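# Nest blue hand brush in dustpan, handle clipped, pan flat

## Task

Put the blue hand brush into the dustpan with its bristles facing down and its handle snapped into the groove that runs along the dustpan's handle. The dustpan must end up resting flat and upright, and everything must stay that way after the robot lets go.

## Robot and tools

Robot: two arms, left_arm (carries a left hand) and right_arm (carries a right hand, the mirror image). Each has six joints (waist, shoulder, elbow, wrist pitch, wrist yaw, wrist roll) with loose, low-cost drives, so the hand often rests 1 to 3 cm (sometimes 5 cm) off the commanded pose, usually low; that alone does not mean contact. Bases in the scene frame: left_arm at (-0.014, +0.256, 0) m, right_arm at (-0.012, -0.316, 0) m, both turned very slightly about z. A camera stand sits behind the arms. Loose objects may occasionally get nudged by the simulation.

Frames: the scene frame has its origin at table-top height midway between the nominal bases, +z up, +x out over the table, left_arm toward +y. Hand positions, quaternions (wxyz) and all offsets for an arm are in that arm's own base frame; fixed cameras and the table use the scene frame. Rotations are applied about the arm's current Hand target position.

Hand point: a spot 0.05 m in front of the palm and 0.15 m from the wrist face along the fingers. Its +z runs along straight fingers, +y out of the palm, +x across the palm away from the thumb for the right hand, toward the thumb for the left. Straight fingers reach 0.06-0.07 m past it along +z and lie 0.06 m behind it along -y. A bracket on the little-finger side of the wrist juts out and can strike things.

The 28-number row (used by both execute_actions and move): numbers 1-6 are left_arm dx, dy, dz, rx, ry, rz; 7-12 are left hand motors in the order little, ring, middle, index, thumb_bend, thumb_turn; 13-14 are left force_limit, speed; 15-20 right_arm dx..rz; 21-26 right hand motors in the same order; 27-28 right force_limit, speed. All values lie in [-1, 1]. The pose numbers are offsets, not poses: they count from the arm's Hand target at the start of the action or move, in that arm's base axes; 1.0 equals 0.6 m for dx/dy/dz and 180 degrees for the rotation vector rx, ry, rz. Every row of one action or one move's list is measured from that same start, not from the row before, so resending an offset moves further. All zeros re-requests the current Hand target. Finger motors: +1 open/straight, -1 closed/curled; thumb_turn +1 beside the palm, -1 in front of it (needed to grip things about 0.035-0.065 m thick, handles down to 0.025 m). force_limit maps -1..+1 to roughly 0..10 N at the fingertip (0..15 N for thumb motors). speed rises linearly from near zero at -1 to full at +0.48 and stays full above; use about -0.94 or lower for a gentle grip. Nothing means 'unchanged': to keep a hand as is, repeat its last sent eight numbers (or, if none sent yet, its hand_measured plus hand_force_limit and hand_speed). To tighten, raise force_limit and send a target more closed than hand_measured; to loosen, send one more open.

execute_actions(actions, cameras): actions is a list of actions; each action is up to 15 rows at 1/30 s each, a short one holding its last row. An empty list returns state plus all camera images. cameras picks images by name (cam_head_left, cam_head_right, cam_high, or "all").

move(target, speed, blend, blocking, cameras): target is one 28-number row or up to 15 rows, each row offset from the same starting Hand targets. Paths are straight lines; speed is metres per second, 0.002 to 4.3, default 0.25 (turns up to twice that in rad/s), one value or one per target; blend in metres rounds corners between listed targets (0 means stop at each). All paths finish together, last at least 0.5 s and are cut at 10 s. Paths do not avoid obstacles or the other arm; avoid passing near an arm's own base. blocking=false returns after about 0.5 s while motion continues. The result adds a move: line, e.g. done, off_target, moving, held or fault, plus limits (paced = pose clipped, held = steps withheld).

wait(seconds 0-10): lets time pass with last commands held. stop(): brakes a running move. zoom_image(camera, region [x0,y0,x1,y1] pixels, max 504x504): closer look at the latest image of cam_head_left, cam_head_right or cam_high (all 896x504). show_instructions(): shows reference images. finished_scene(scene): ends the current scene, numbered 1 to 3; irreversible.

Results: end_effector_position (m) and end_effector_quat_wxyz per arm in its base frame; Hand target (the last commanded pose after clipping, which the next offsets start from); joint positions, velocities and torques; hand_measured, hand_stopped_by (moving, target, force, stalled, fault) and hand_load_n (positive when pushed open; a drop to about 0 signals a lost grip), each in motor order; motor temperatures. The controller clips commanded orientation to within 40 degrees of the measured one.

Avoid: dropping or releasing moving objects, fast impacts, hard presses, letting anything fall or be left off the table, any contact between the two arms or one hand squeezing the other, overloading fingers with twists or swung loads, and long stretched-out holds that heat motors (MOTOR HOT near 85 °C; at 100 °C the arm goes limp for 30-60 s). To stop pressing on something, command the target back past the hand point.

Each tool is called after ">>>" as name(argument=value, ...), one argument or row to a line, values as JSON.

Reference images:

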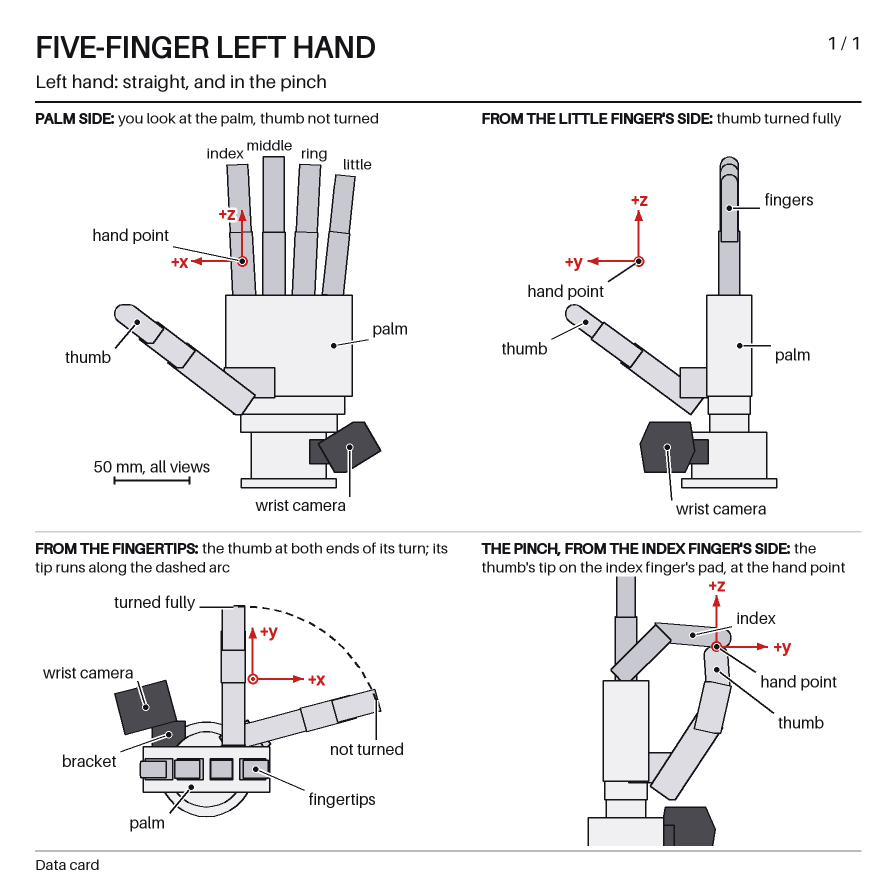

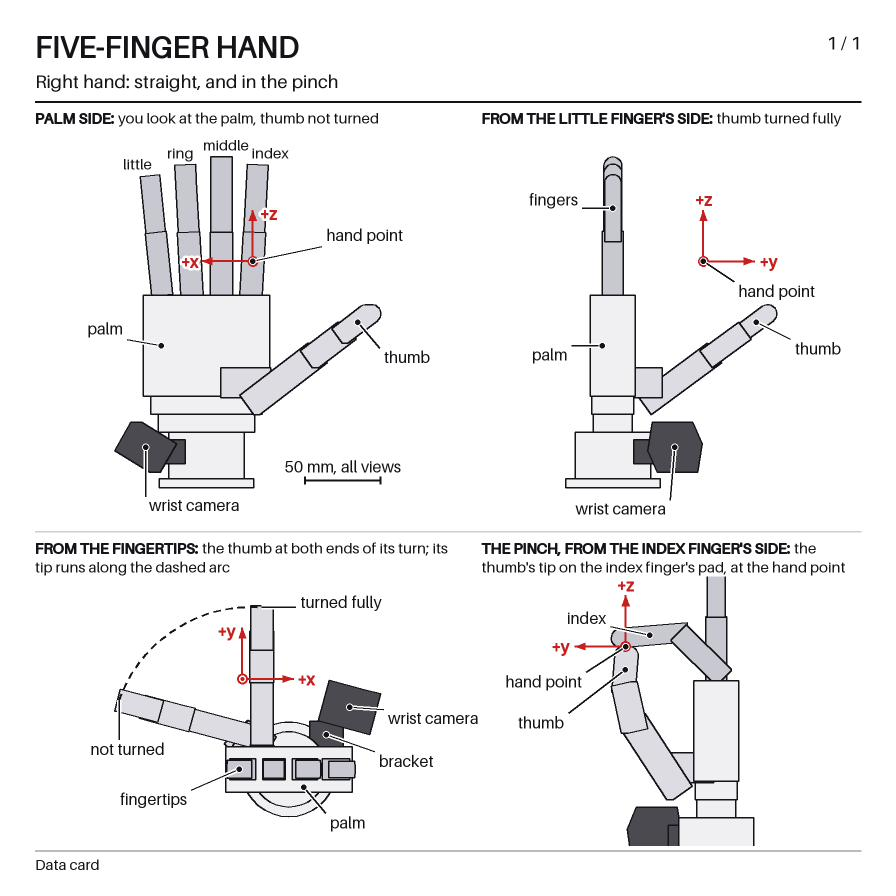

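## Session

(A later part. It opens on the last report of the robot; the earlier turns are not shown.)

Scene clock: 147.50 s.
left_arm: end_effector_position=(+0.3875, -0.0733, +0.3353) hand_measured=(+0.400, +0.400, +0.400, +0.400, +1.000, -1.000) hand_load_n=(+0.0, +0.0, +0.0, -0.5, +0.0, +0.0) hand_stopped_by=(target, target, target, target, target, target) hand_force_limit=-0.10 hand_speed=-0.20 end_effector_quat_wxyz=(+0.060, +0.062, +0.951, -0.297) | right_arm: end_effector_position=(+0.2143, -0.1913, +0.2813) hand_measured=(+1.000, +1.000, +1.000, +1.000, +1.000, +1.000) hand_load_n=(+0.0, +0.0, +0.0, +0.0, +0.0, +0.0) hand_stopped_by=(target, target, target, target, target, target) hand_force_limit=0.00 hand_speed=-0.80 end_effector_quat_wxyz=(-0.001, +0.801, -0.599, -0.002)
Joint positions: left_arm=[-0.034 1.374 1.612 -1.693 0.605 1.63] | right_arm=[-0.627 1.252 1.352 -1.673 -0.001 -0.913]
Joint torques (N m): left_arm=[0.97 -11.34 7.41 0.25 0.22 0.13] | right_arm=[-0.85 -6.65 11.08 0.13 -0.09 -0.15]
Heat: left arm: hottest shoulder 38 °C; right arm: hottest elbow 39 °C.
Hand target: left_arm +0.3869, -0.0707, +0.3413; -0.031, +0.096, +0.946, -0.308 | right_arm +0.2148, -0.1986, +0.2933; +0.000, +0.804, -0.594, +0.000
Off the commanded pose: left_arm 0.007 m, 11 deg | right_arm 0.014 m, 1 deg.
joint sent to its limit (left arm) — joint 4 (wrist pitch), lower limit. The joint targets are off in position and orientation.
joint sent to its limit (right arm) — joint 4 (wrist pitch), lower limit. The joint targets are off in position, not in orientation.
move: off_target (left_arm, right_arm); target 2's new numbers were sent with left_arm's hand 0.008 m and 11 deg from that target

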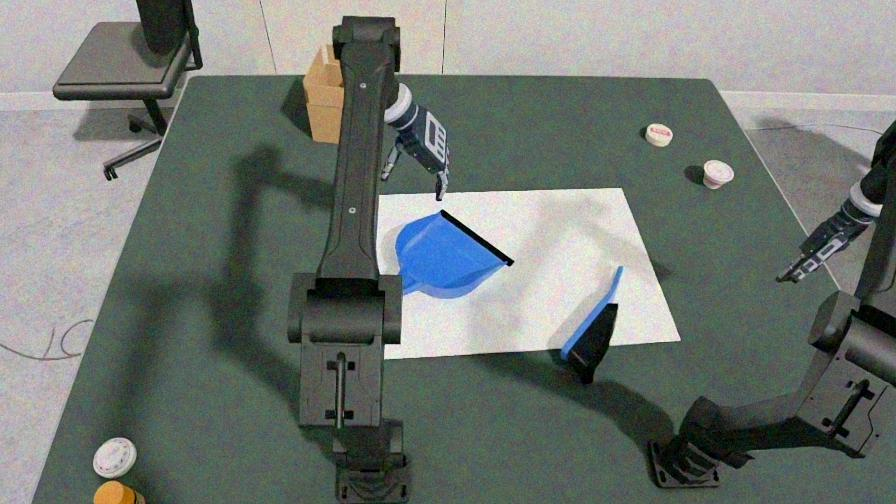

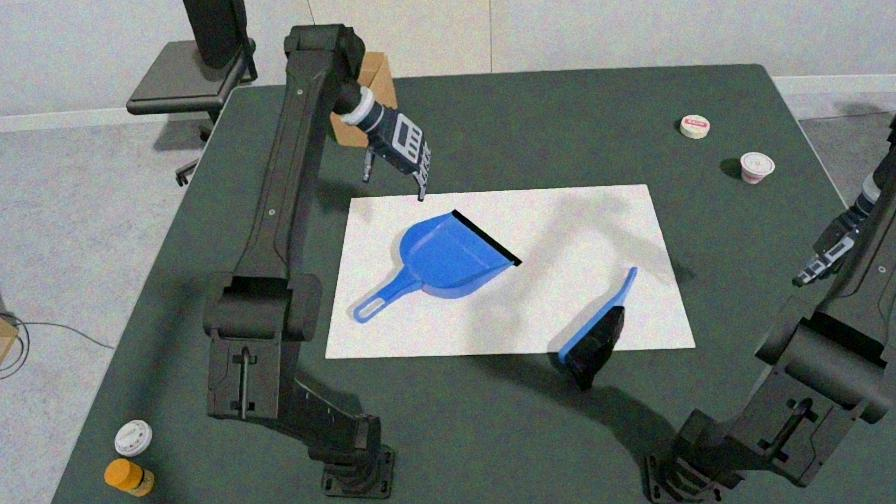

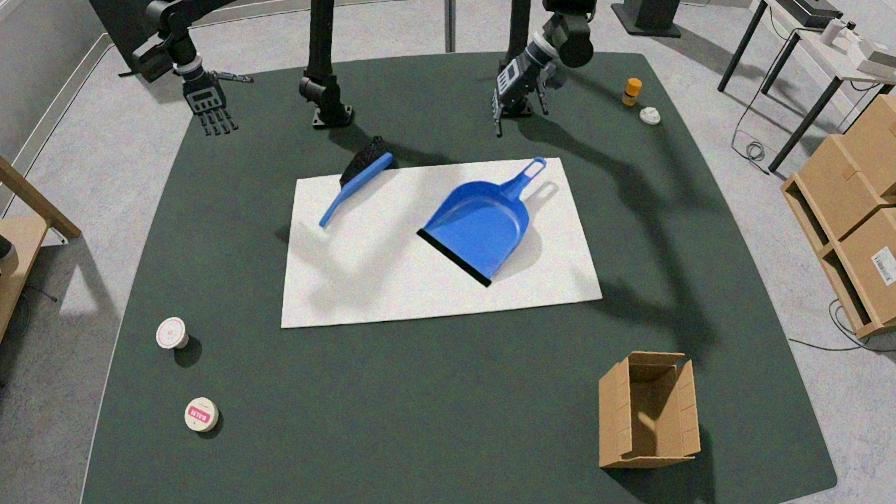

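>>> move(
  target=[
    [0,0,0,0,0,0,0.4,0.4,0.4,0.4,1,-1,-0.1,-0.2,0.280,0.499,-0.03,0.1249,-0.1619,0.2210,0.4,0.4,0.4,0.4,1,-1,0,0],
    [0,0,0,0,0,0,0.4,0.4,0.4,0.4,1,-1,-0.1,-0.2,0.280,0.499,-0.3055,0.1249,-0.1619,0.2210,0.4,0.4,0.4,0.4,1,-1,0,0],
  ],
  speed=[0.35,0.25],
  cameras=["all"],
)

>>> zoom_image(
  camera="cam_head_left",
  region=[520, 200, 680, 390],
)

>>> zoom_image(
  camera="cam_high",
  region=[280, 100, 440, 260],
)

Scene clock: 161.60 s.
left_arm: end_effector_position=(+0.3876, -0.0727, +0.3353) hand_measured=(+0.400, +0.400, +0.400, +0.400, +1.000, -1.000) hand_load_n=(+0.0, +0.0, +0.0, +0.0, +0.0, +0.0) hand_stopped_by=(target, target, target, target, target, target) hand_force_limit=-0.10 hand_speed=-0.20 end_effector_quat_wxyz=(+0.060, +0.061, +0.951, -0.297) | right_arm: end_effector_position=(+0.3674, +0.0965, +0.0999) hand_measured=(+0.400, +0.400, +0.400, +0.400, +1.000, -1.000) hand_load_n=(+0.0, +0.0, +0.0, +0.0, +0.0, +0.0) hand_stopped_by=(target, target, target, target, target, target) hand_force_limit=0.00 hand_speed=0.00 end_effector_quat_wxyz=(-0.283, +0.921, -0.258, +0.066)
Joint positions: left_arm=[-0.032 1.374 1.612 -1.693 0.605 1.63] | right_arm=[0.078 1.318 0.913 -0.814 -0.484 -0.86]
Joint torques (N m): left_arm=[0.85 -11.46 7.34 0.25 0.21 0.13] | right_arm=[0.15 -7.53 9.54 2.58 -0.43 0.2]
Heat: left arm: hottest shoulder 36 °C; right arm: hottest elbow 38 °C.
Hand target: left_arm +0.3869, -0.0707, +0.3413; -0.031, +0.096, +0.946, -0.308 | right_arm +0.3828, +0.1008, +0.1100; -0.297, +0.915, -0.260, +0.085
Off the commanded pose: left_arm 0.006 m, 11 deg | right_arm 0.019 m, 3 deg.
joint sent to its limit (left arm) — joint 4 (wrist pitch), lower limit. The joint targets are off in position and orientation.
move: off_target (left_arm, right_arm)

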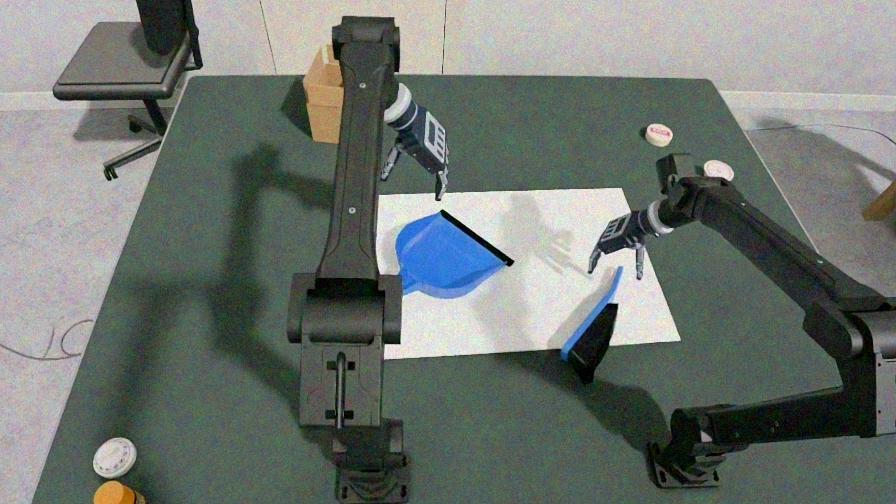

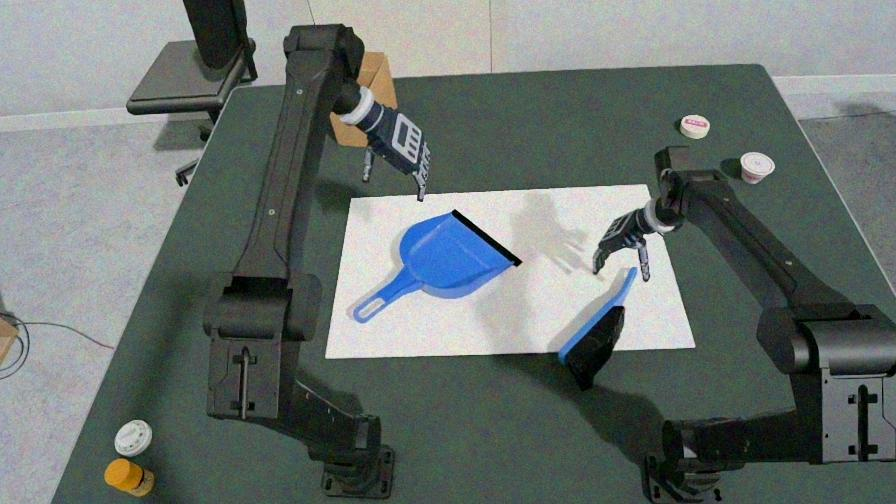

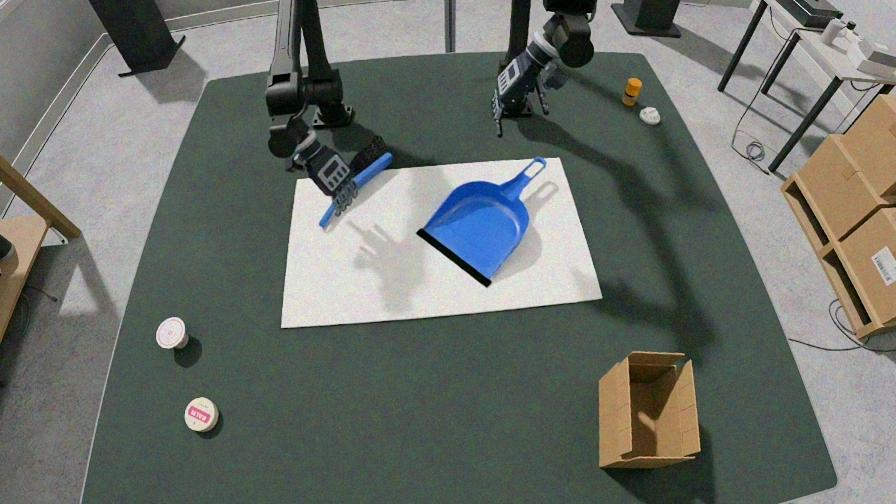

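Scaled by 2.653 from the camera's 896x504 image, which has a finer 1280x720 frame.

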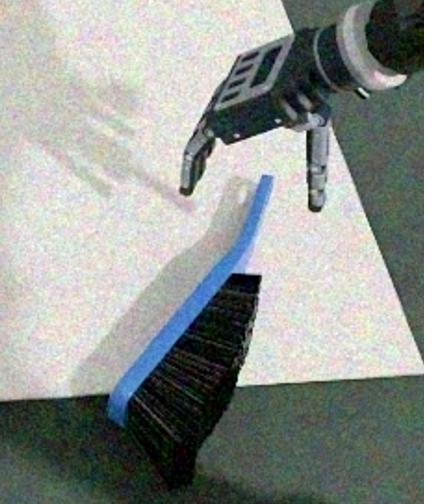

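Scaled by 3.150 from the camera's 896x504 image, which has a finer 1280x720 frame.

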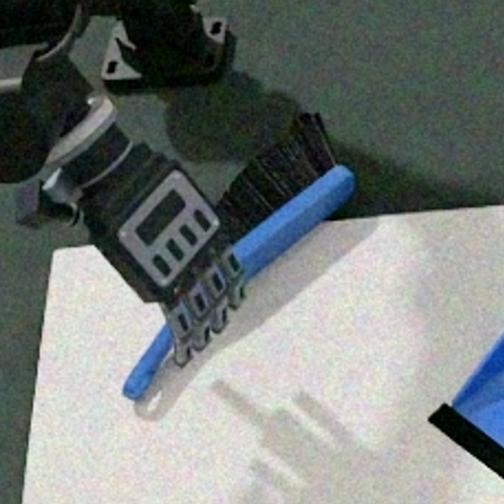

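>>> move(
  target=[
    [0,0,0,0,0,0,0.4,0.4,0.4,0.4,1,-1,-0.1,-0.2,-0.0152,0.009,-0.05,0,0,0,0.4,0.4,0.4,0.4,1,-1,0,0],
    [0,0,0,0,0,0,0.4,0.4,0.4,0.4,1,-1,-0.1,-0.2,-0.0152,0.009,-0.113,0,0,0,0.4,0.4,0.4,0.4,1,-1,0,0],
  ],
  speed=[0.15,0.1],
  cameras=["cam_head_left","cam_high"],
)

>>> zoom_image(
  camera="cam_head_left",
  region=[520, 200, 680, 390],
)

>>> zoom_image(
  camera="cam_high",
  region=[280, 100, 440, 260],
)

Scene clock: 176.17 s.
left_arm: end_effector_position=(+0.3876, -0.0727, +0.3353) hand_measured=(+0.400, +0.400, +0.400, +0.400, +1.000, -1.000) hand_load_n=(+0.0, +0.0, +0.0, +0.0, +0.0, +0.0) hand_stopped_by=(target, target, target, target, target, target) hand_force_limit=-0.10 hand_speed=-0.20 end_effector_quat_wxyz=(+0.060, +0.061, +0.951, -0.297) | right_arm: end_effector_position=(+0.3583, +0.1030, +0.0360) hand_measured=(+0.400, +0.400, +0.400, +0.400, +1.000, -1.000) hand_load_n=(+0.0, +0.0, +0.0, +0.0, +0.0, +0.0) hand_stopped_by=(target, target, target, target, target, target) hand_force_limit=0.00 hand_speed=0.00 end_effector_quat_wxyz=(-0.287, +0.919, -0.262, +0.066)
Joint positions: left_arm=[-0.032 1.374 1.612 -1.693 0.605 1.63] | right_arm=[0.094 1.386 0.782 -0.601 -0.484 -0.83]
Joint torques (N m): left_arm=[0.79 -11.28 7.34 0.21 0.22 0.13] | right_arm=[0.21 -8.06 8.59 2.69 -0.2 0.16]
Heat: left arm: hottest shoulder 35 °C; right arm: hottest elbow 37 °C.
Hand target: left_arm +0.3869, -0.0707, +0.3413; -0.031, +0.096, +0.946, -0.308 | right_arm +0.3737, +0.1062, +0.0422; -0.297, +0.915, -0.260, +0.085
Off the commanded pose: left_arm 0.006 m, 11 deg | right_arm 0.017 m, 2 deg.
joint sent to its limit (left arm) — joint 4 (wrist pitch), lower limit. The joint targets are off in position and orientation.
move: off_target (left_arm, right_arm)
Images, in order (width x height): cam_head_left 896x504, cam_high 896x504.

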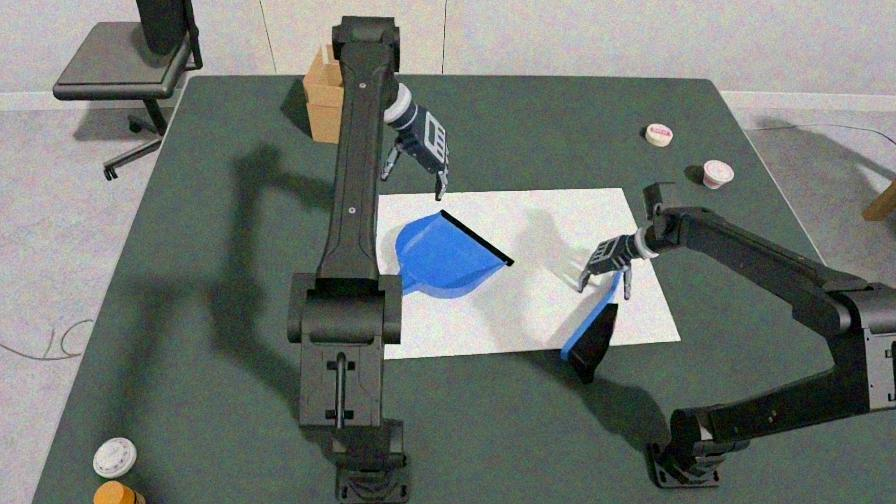

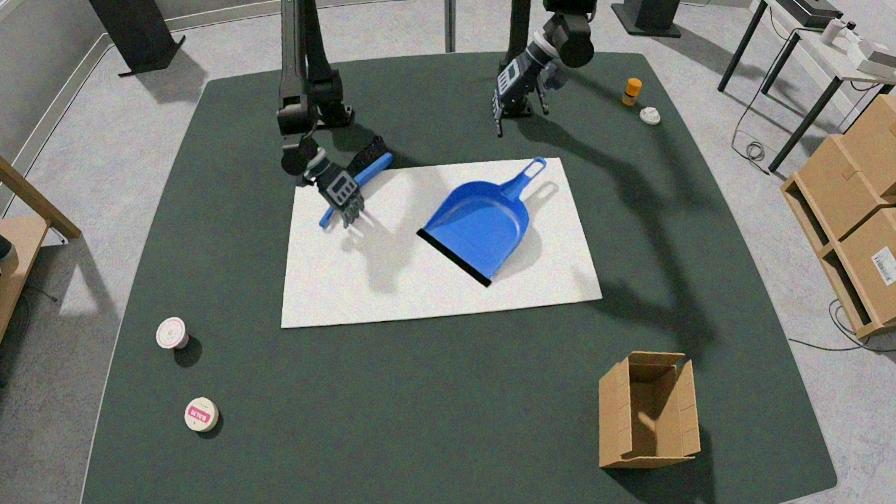

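Scaled by 2.653 from the camera's 896x504 image, which has a finer 1280x720 frame.

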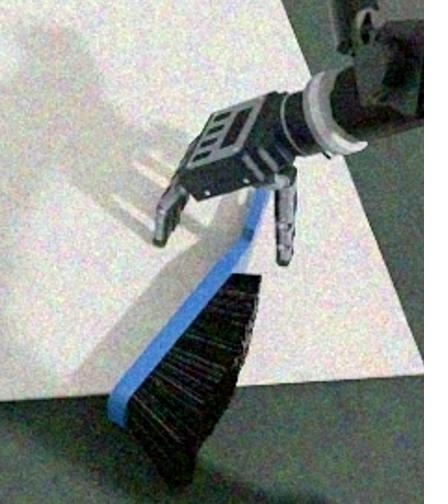

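Scaled by 3.150 from the camera's 896x504 image, which has a finer 1280x720 frame.

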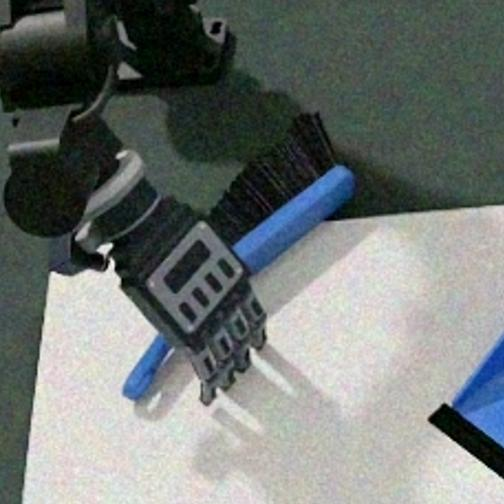

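>>> move(
  target=[0,0,0,0,0,0,0.4,0.4,0.4,0.4,1,-1,-0.1,-0.2,0.014,-0.008,0,0,0,0,0.4,0.4,0.4,0.4,1,-1,0,0],
  speed=0.1,
)

>>> move(
  target=[0,0,0,0,0,0,0.4,0.4,0.4,0.4,1,-1,-0.1,-0.2,0,0,0,0,0,0,0.2,0.1,-0.6,-0.6,-0.5,-1,-0.5,-0.8],
  cameras=["cam_head_left","cam_high"],
)

>>> zoom_image(
  camera="cam_head_left",
  region=[520, 200, 680, 390],
)

>>> zoom_image(
  camera="cam_high",
  region=[280, 100, 440, 260],
)

Scene clock: 179.97 s.
left_arm: end_effector_position=(+0.3876, -0.0727, +0.3353) hand_measured=(+0.400, +0.400, +0.400, +0.400, +1.000, -1.000) hand_load_n=(+0.0, +0.0, +0.0, +0.0, +0.0, +0.0) hand_stopped_by=(target, target, target, target, target, target) hand_force_limit=-0.10 hand_speed=-0.20 end_effector_quat_wxyz=(+0.060, +0.061, +0.951, -0.297) | right_arm: end_effector_position=(+0.3576, +0.1030, +0.0335) hand_measured=(+0.400, +0.400, +0.400, +0.400, +1.000, -1.000) hand_load_n=(+0.0, +0.0, -0.5, +0.0, -0.5, +0.0) hand_stopped_by=(target, target, target, target, target, target) hand_force_limit=0.00 hand_speed=0.00 end_effector_quat_wxyz=(-0.287, +0.919, -0.263, +0.062)
Joint positions: left_arm=[-0.032 1.374 1.612 -1.693 0.605 1.63] | right_arm=[0.092 1.393 0.782 -0.601 -0.487 -0.83]
Joint torques (N m): left_arm=[0.79 -11.34 7.38 0.2 0.22 0.13] | right_arm=[-1.03 -7 10.33 2.39 -0.27 0.04]
Heat: left arm: hottest shoulder 35 °C; right arm: hottest elbow 37 °C.
Hand target: left_arm +0.3869, -0.0707, +0.3413; -0.031, +0.096, +0.946, -0.308 | right_arm +0.3821, +0.1014, +0.0422; -0.297, +0.915, -0.260, +0.085
Off the commanded pose: left_arm 0.006 m, 11 deg | right_arm 0.026 m, 3 deg.
joint sent to its limit (left arm) — joint 4 (wrist pitch), lower limit. The joint targets are off in position and orientation.
move: off_target (left_arm, right_arm)

Scene clock: 182.20 s.
left_arm: end_effector_position=(+0.3876, -0.0727, +0.3353) hand_measured=(+0.400, +0.400, +0.400, +0.400, +1.000, -1.000) hand_load_n=(+0.0, +0.0, +0.0, +0.0, +0.0, +0.0) hand_stopped_by=(target, target, target, target, target, target) hand_force_limit=-0.10 hand_speed=-0.20 end_effector_quat_wxyz=(+0.060, +0.061, +0.951, -0.297) | right_arm: end_effector_position=(+0.3570, +0.1038, +0.0305) hand_measured=(+0.200, +0.100, -0.356, -0.430, +0.614, -1.000) hand_load_n=(+0.0, +0.0, +1.5, +2.0, +5.5, +0.0) hand_stopped_by=(target, target, force, force, force, target) hand_force_limit=-0.50 hand_speed=-0.80 end_effector_quat_wxyz=(-0.287, +0.920, -0.261, +0.059)
Joint positions: left_arm=[-0.032 1.374 1.612 -1.693 0.605 1.63] | right_arm=[0.094 1.403 0.782 -0.599 -0.49 -0.835]
Joint torques (N m): left_arm=[0.79 -11.34 7.36 0.2 0.22 0.14] | right_arm=[-0.85 -7.71 10.25 2.26 -0.2 0.05]
Heat: left arm: hottest shoulder 35 °C; right arm: hottest elbow 36 °C.
Hand target: left_arm +0.3869, -0.0707, +0.3413; -0.031, +0.096, +0.946, -0.308 | right_arm +0.3821, +0.1014, +0.0422; -0.297, +0.915, -0.260, +0.085
Off the commanded pose: left_arm 0.006 m, 11 deg | right_arm 0.028 m, 3 deg.
joint sent to its limit (left arm) — joint 4 (wrist pitch), lower limit. The joint targets are off in position and orientation.
move: off_target (left_arm, right_arm)
Images, in order (width x height): cam_head_left 896x504, cam_high 896x504.

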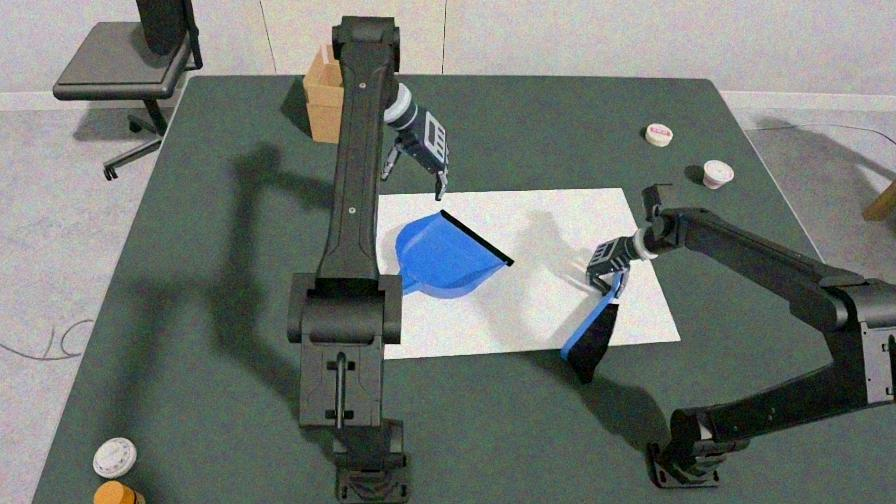

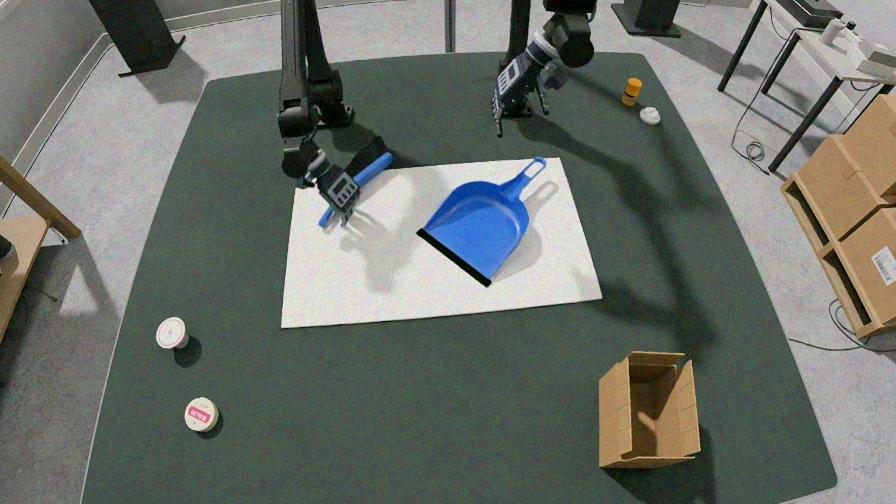

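Scaled by 2.653 from the camera's 896x504 image, which has a finer 1280x720 frame.

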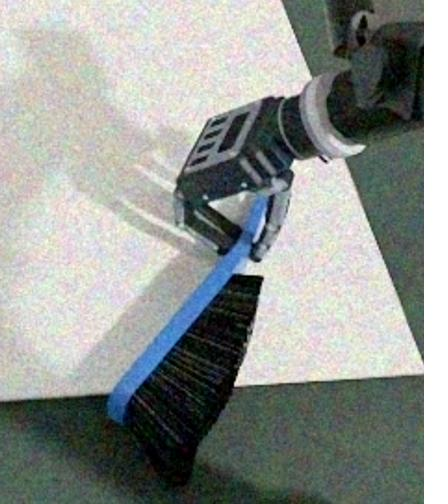

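Scaled by 3.150 from the camera's 896x504 image, which has a finer 1280x720 frame.

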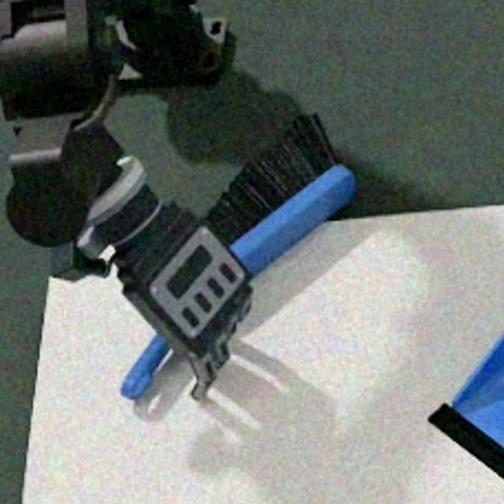

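>>> move(
  target=[0,0,0,0,0,0,0.4,0.4,0.4,0.4,1,-1,-0.1,-0.2,0,0,0,0,0,0,0.2,0.1,-0.7,-0.7,0.1,-1,-0.05,-0.85],
)

>>> move(
  target=[0,0,0,0,0,0,0.4,0.4,0.4,0.4,1,-1,-0.1,-0.2,0,0,0.1,0,0,0,0.2,0.1,-0.7,-0.7,0.1,-1,-0.05,-0.85],
  speed=0.1,
  cameras=["cam_head_left","cam_high"],
)

>>> zoom_image(
  camera="cam_head_left",
  region=[520, 200, 680, 390],
)

>>> zoom_image(
  camera="cam_high",
  region=[280, 100, 440, 260],
)

Scene clock: 185.90 s.
left_arm: end_effector_position=(+0.3876, -0.0727, +0.3353) hand_measured=(+0.400, +0.400, +0.400, +0.400, +1.000, -1.000) hand_load_n=(+0.0, +0.0, +0.0, +0.0, -0.5, +0.0) hand_stopped_by=(target, target, target, target, target, target) hand_force_limit=-0.10 hand_speed=-0.20 end_effector_quat_wxyz=(+0.060, +0.061, +0.951, -0.297) | right_arm: end_effector_position=(+0.3572, +0.1028, +0.0305) hand_measured=(+0.200, +0.100, -0.380, -0.700, +0.614, -1.000) hand_load_n=(+0.0, +0.0, +5.0, +0.0, +7.5, +3.0) hand_stopped_by=(target, target, force, target, force, target) hand_force_limit=-0.05 hand_speed=-0.85 end_effector_quat_wxyz=(-0.287, +0.919, -0.263, +0.059)
Joint positions: left_arm=[-0.032 1.374 1.612 -1.693 0.605 1.63] | right_arm=[0.091 1.403 0.782 -0.599 -0.49 -0.833]
Joint torques (N m): left_arm=[0.73 -11.34 7.39 0.21 0.23 0.13] | right_arm=[-1.38 -7.82 10.35 2.15 -0.2 0.05]
Heat: left arm: hottest elbow 35 °C; right arm: hottest elbow 36 °C.
Hand target: left_arm +0.3869, -0.0707, +0.3413; -0.031, +0.096, +0.946, -0.308 | right_arm +0.3821, +0.1014, +0.0422; -0.297, +0.915, -0.260, +0.085
Off the commanded pose: left_arm 0.006 m, 11 deg | right_arm 0.028 m, 3 deg.
joint sent to its limit (left arm) — joint 4 (wrist pitch), lower limit. The joint targets are off in position and orientation.
move: off_target (left_arm, right_arm)

Scene clock: 187.53 s.
left_arm: end_effector_position=(+0.3876, -0.0727, +0.3353) hand_measured=(+0.400, +0.400, +0.400, +0.400, +1.000, -1.000) hand_load_n=(+0.0, +0.0, +0.0, +0.0, +0.0, +0.0) hand_stopped_by=(target, target, target, target, target, target) hand_force_limit=-0.10 hand_speed=-0.20 end_effector_quat_wxyz=(+0.060, +0.061, +0.951, -0.297) | right_arm: end_effector_position=(+0.3568, +0.1016, +0.0697) hand_measured=(+0.200, +0.100, -0.380, -0.700, +0.614, -1.000) hand_load_n=(+0.0, +0.0, +4.5, +0.0, +6.5, +2.0) hand_stopped_by=(target, target, force, target, force, target) hand_force_limit=-0.05 hand_speed=-0.85 end_effector_quat_wxyz=(-0.284, +0.921, -0.262, +0.052)
Joint positions: left_arm=[-0.032 1.374 1.612 -1.693 0.605 1.63] | right_arm=[0.089 1.347 0.851 -0.742 -0.49 -0.843]
Joint torques (N m): left_arm=[0.85 -11.34 7.38 0.23 0.22 0.13] | right_arm=[-1.2 -9.99 12.89 0.85 -0.19 0.07]
Heat: left arm: hottest elbow 35 °C; right arm: hottest elbow 36 °C.
Hand target: left_arm +0.3869, -0.0707, +0.3413; -0.031, +0.096, +0.946, -0.308 | right_arm +0.3821, +0.1014, +0.1022; -0.297, +0.915, -0.260, +0.085
Off the commanded pose: left_arm 0.006 m, 11 deg | right_arm 0.041 m, 4 deg.
joint sent to its limit (left arm) — joint 4 (wrist pitch), lower limit. The joint targets are off in position and orientation.
move: off_target (left_arm, right_arm)
Images, in order (width x height): cam_head_left 896x504, cam_high 896x504.

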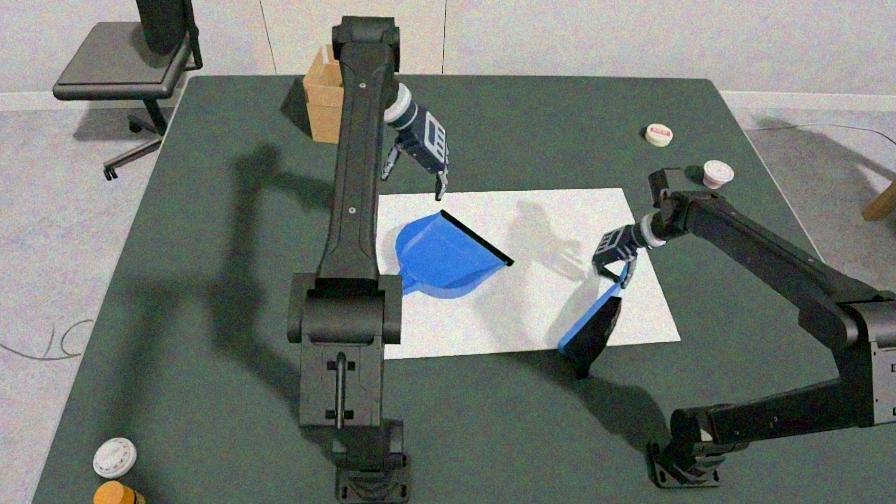

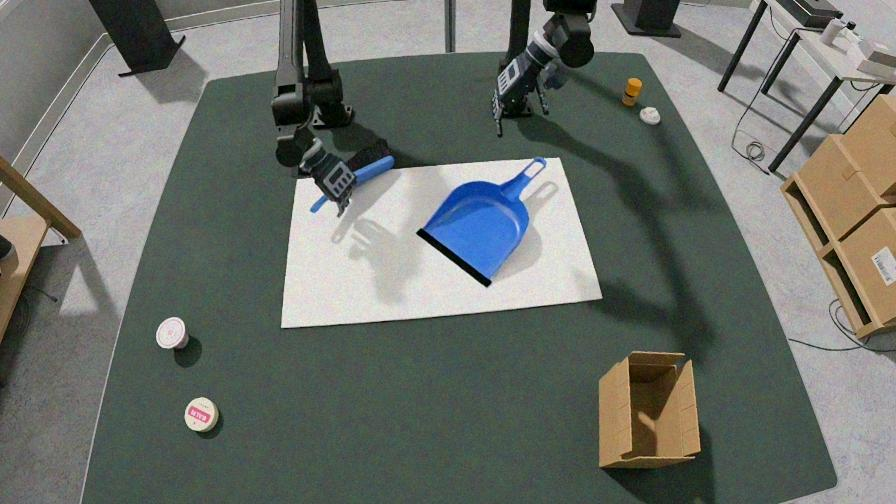

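Scaled by 2.653 from the camera's 896x504 image, which has a finer 1280x720 frame.

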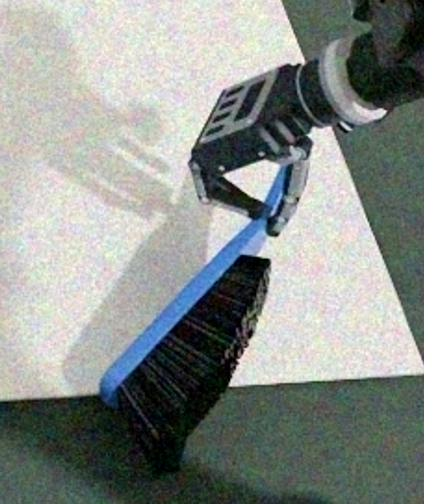

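Scaled by 3.150 from the camera's 896x504 image, which has a finer 1280x720 frame.

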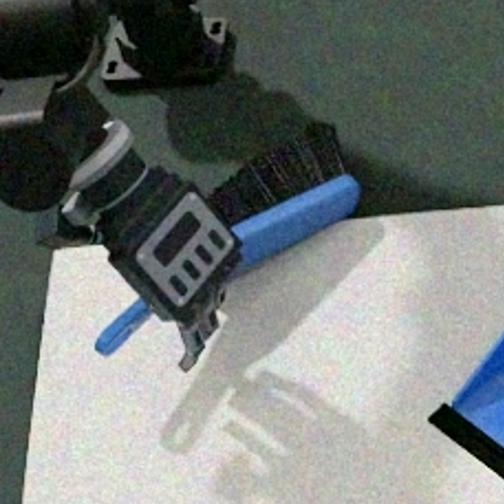

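>>> move(
  target=[0,0,0,0,0,0,0.4,0.4,0.4,0.4,1,-1,-0.1,-0.2,0,0,0.3,0,0,0,0.2,0.1,-0.75,-0.7,0.0,-1,0.15,-0.85],
  speed=0.15,
  cameras=["cam_head_left","cam_high"],
)

>>> zoom_image(
  camera="cam_head_left",
  region=[520, 180, 680, 370],
)

>>> zoom_image(
  camera="cam_high",
  region=[280, 60, 440, 220],
)

Scene clock: 192.53 s.
left_arm: end_effector_position=(+0.3876, -0.0727, +0.3353) hand_measured=(+0.400, +0.400, +0.400, +0.400, +1.000, -1.000) hand_load_n=(+0.0, +0.0, +0.0, +0.0, +0.0, +0.0) hand_stopped_by=(target, target, target, target, target, target) hand_force_limit=-0.10 hand_speed=-0.20 end_effector_quat_wxyz=(+0.060, +0.061, +0.951, -0.297) | right_arm: end_effector_position=(+0.3698, +0.1049, +0.2497) hand_measured=(+0.200, +0.100, -0.392, -0.700, +0.608, -1.000) hand_load_n=(+0.0, +0.0, +0.0, +0.0, +0.0, +0.0) hand_stopped_by=(target, target, force, target, force, target) hand_force_limit=0.15 hand_speed=-0.85 end_effector_quat_wxyz=(-0.285, +0.920, -0.265, +0.054)
Joint positions: left_arm=[-0.032 1.374 1.612 -1.693 0.605 1.63] | right_arm=[0.094 1.258 1.261 -1.233 -0.489 -0.83]
Joint torques (N m): left_arm=[0.85 -11.52 7.38 0.21 0.22 0.13] | right_arm=[-0.73 -8.88 14.05 0.7 -0.25 0.06]
Heat: left arm: hottest elbow 35 °C; right arm: hottest elbow 37 °C.
Hand target: left_arm +0.3869, -0.0707, +0.3413; -0.031, +0.096, +0.946, -0.308 | right_arm +0.3821, +0.1014, +0.2822; -0.297, +0.915, -0.260, +0.085
Off the commanded pose: left_arm 0.006 m, 11 deg | right_arm 0.035 m, 4 deg.
joint sent to its limit (left arm) — joint 4 (wrist pitch), lower limit. The joint targets are off in position and orientation.
move: off_target (left_arm, right_arm)
Images, in order (width x height): cam_head_left 896x504, cam_high 896x504.

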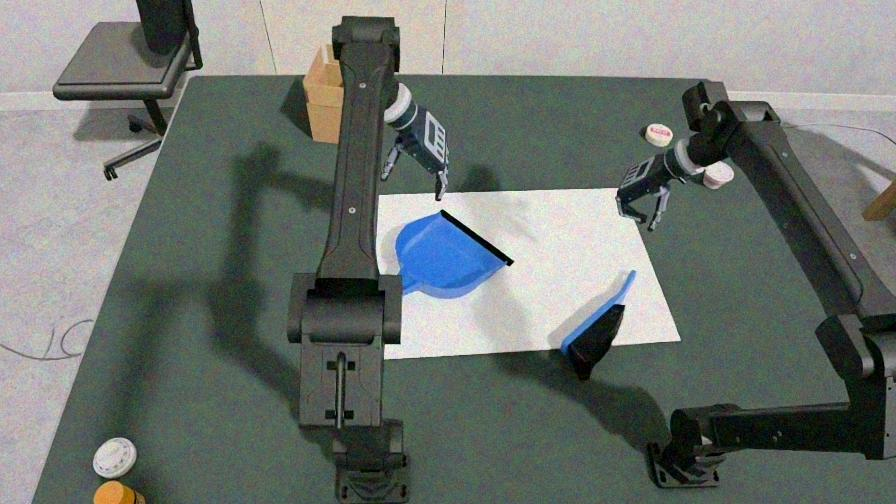

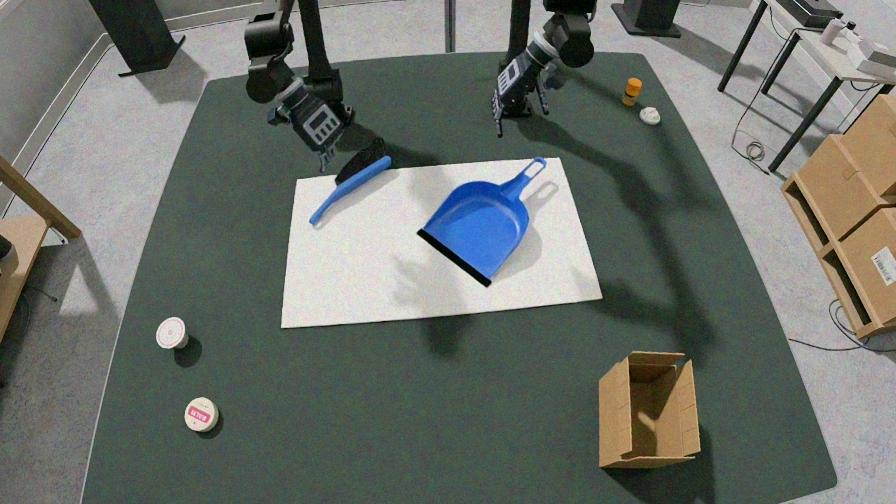

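Scaled by 2.653 from the camera's 896x504 image, which has a finer 1280x720 frame.

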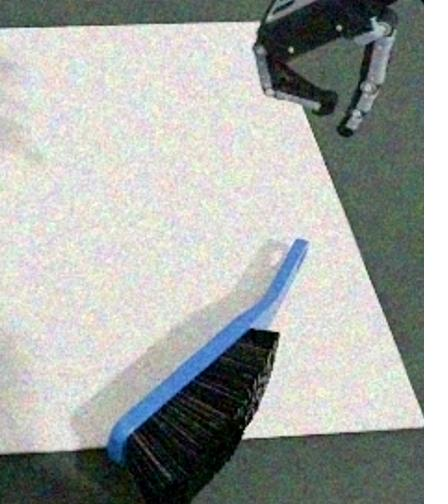

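Scaled by 3.150 from the camera's 896x504 image, which has a finer 1280x720 frame.

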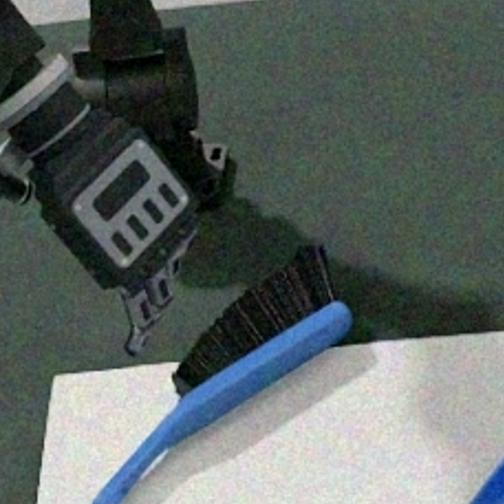

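>>> move(
  target=[
    [0,0,0,0,0,0,0.4,0.4,0.4,0.4,1,-1,-0.1,-0.2,0.008,-0.015,-0.2,0,0,-0.0444,-0.2,-0.2,-0.2,-0.2,1,-1,0,-0.2],
    [0,0,0,0,0,0,0.4,0.4,0.4,0.4,1,-1,-0.1,-0.2,0.008,-0.015,-0.33,0,0,-0.0444,-0.2,-0.2,-0.2,-0.2,1,-1,0,-0.2],
  ],
  speed=[0.2,0.15],
  cameras=["cam_head_left","cam_high"],
)

>>> zoom_image(
  camera="cam_head_left",
  region=[520, 180, 680, 370],
)

>>> zoom_image(
  camera="cam_high",
  region=[280, 100, 440, 260],
)

Scene clock: 208.73 s.
left_arm: end_effector_position=(+0.3876, -0.0727, +0.3353) hand_measured=(+0.400, +0.400, +0.400, +0.400, +1.000, -1.000) hand_load_n=(+0.0, +0.0, +0.0, +0.5, +0.0, +0.0) hand_stopped_by=(target, target, target, target, target, target) hand_force_limit=-0.10 hand_speed=-0.20 end_effector_quat_wxyz=(+0.060, +0.061, +0.951, -0.297) | right_arm: end_effector_position=(+0.3704, +0.0942, +0.0764) hand_measured=(-0.200, -0.200, -0.200, -0.200, +1.000, -1.000) hand_load_n=(+0.0, +0.0, +0.0, +0.5, +0.0, +0.0) hand_stopped_by=(target, target, target, target, target, target) hand_force_limit=0.00 hand_speed=-0.20 end_effector_quat_wxyz=(-0.280, +0.903, -0.313, +0.085)
Joint positions: left_arm=[-0.032 1.374 1.612 -1.693 0.605 1.63] | right_arm=[0.074 1.321 0.842 -0.679 -0.441 -0.735]
Joint torques (N m): left_arm=[0.85 -11.58 7.31 0.21 0.22 0.13] | right_arm=[-0.97 -7.36 9.25 2.71 -0.09 0.17]
Heat: left arm: hottest elbow 35 °C; right arm: hottest elbow 38 °C.
Hand target: left_arm +0.3869, -0.0707, +0.3413; -0.031, +0.096, +0.946, -0.308 | right_arm +0.3869, +0.0924, +0.0842; -0.291, +0.894, -0.323, +0.105
Off the commanded pose: left_arm 0.006 m, 11 deg | right_arm 0.018 m, 3 deg.
joint sent to its limit (left arm) — joint 4 (wrist pitch), lower limit. The joint targets are off in position and orientation.
move: off_target (left_arm, right_arm)
Images, in order (width x height): cam_head_left 896x504, cam_high 896x504.

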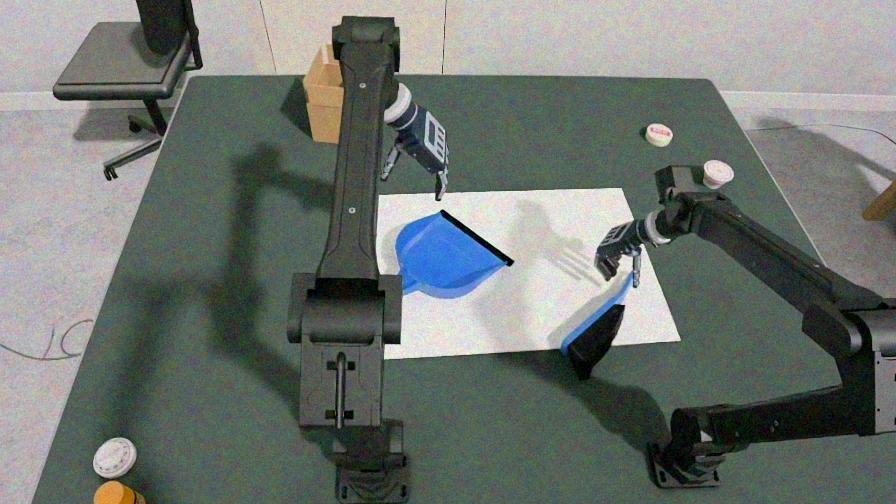

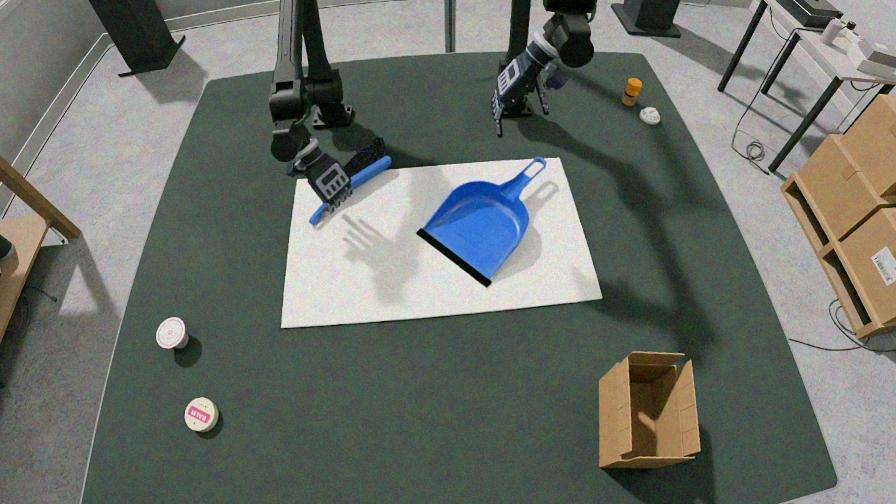

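Scaled by 2.653 from the camera's 896x504 image, which has a finer 1280x720 frame.

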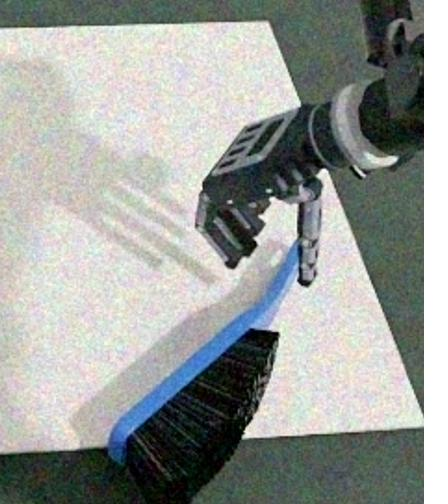

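Scaled by 3.150 from the camera's 896x504 image, which has a finer 1280x720 frame.

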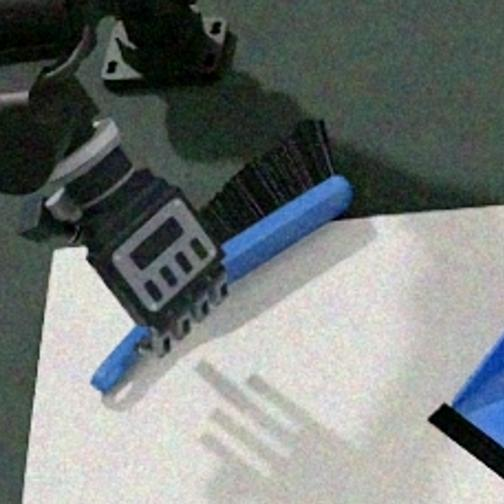

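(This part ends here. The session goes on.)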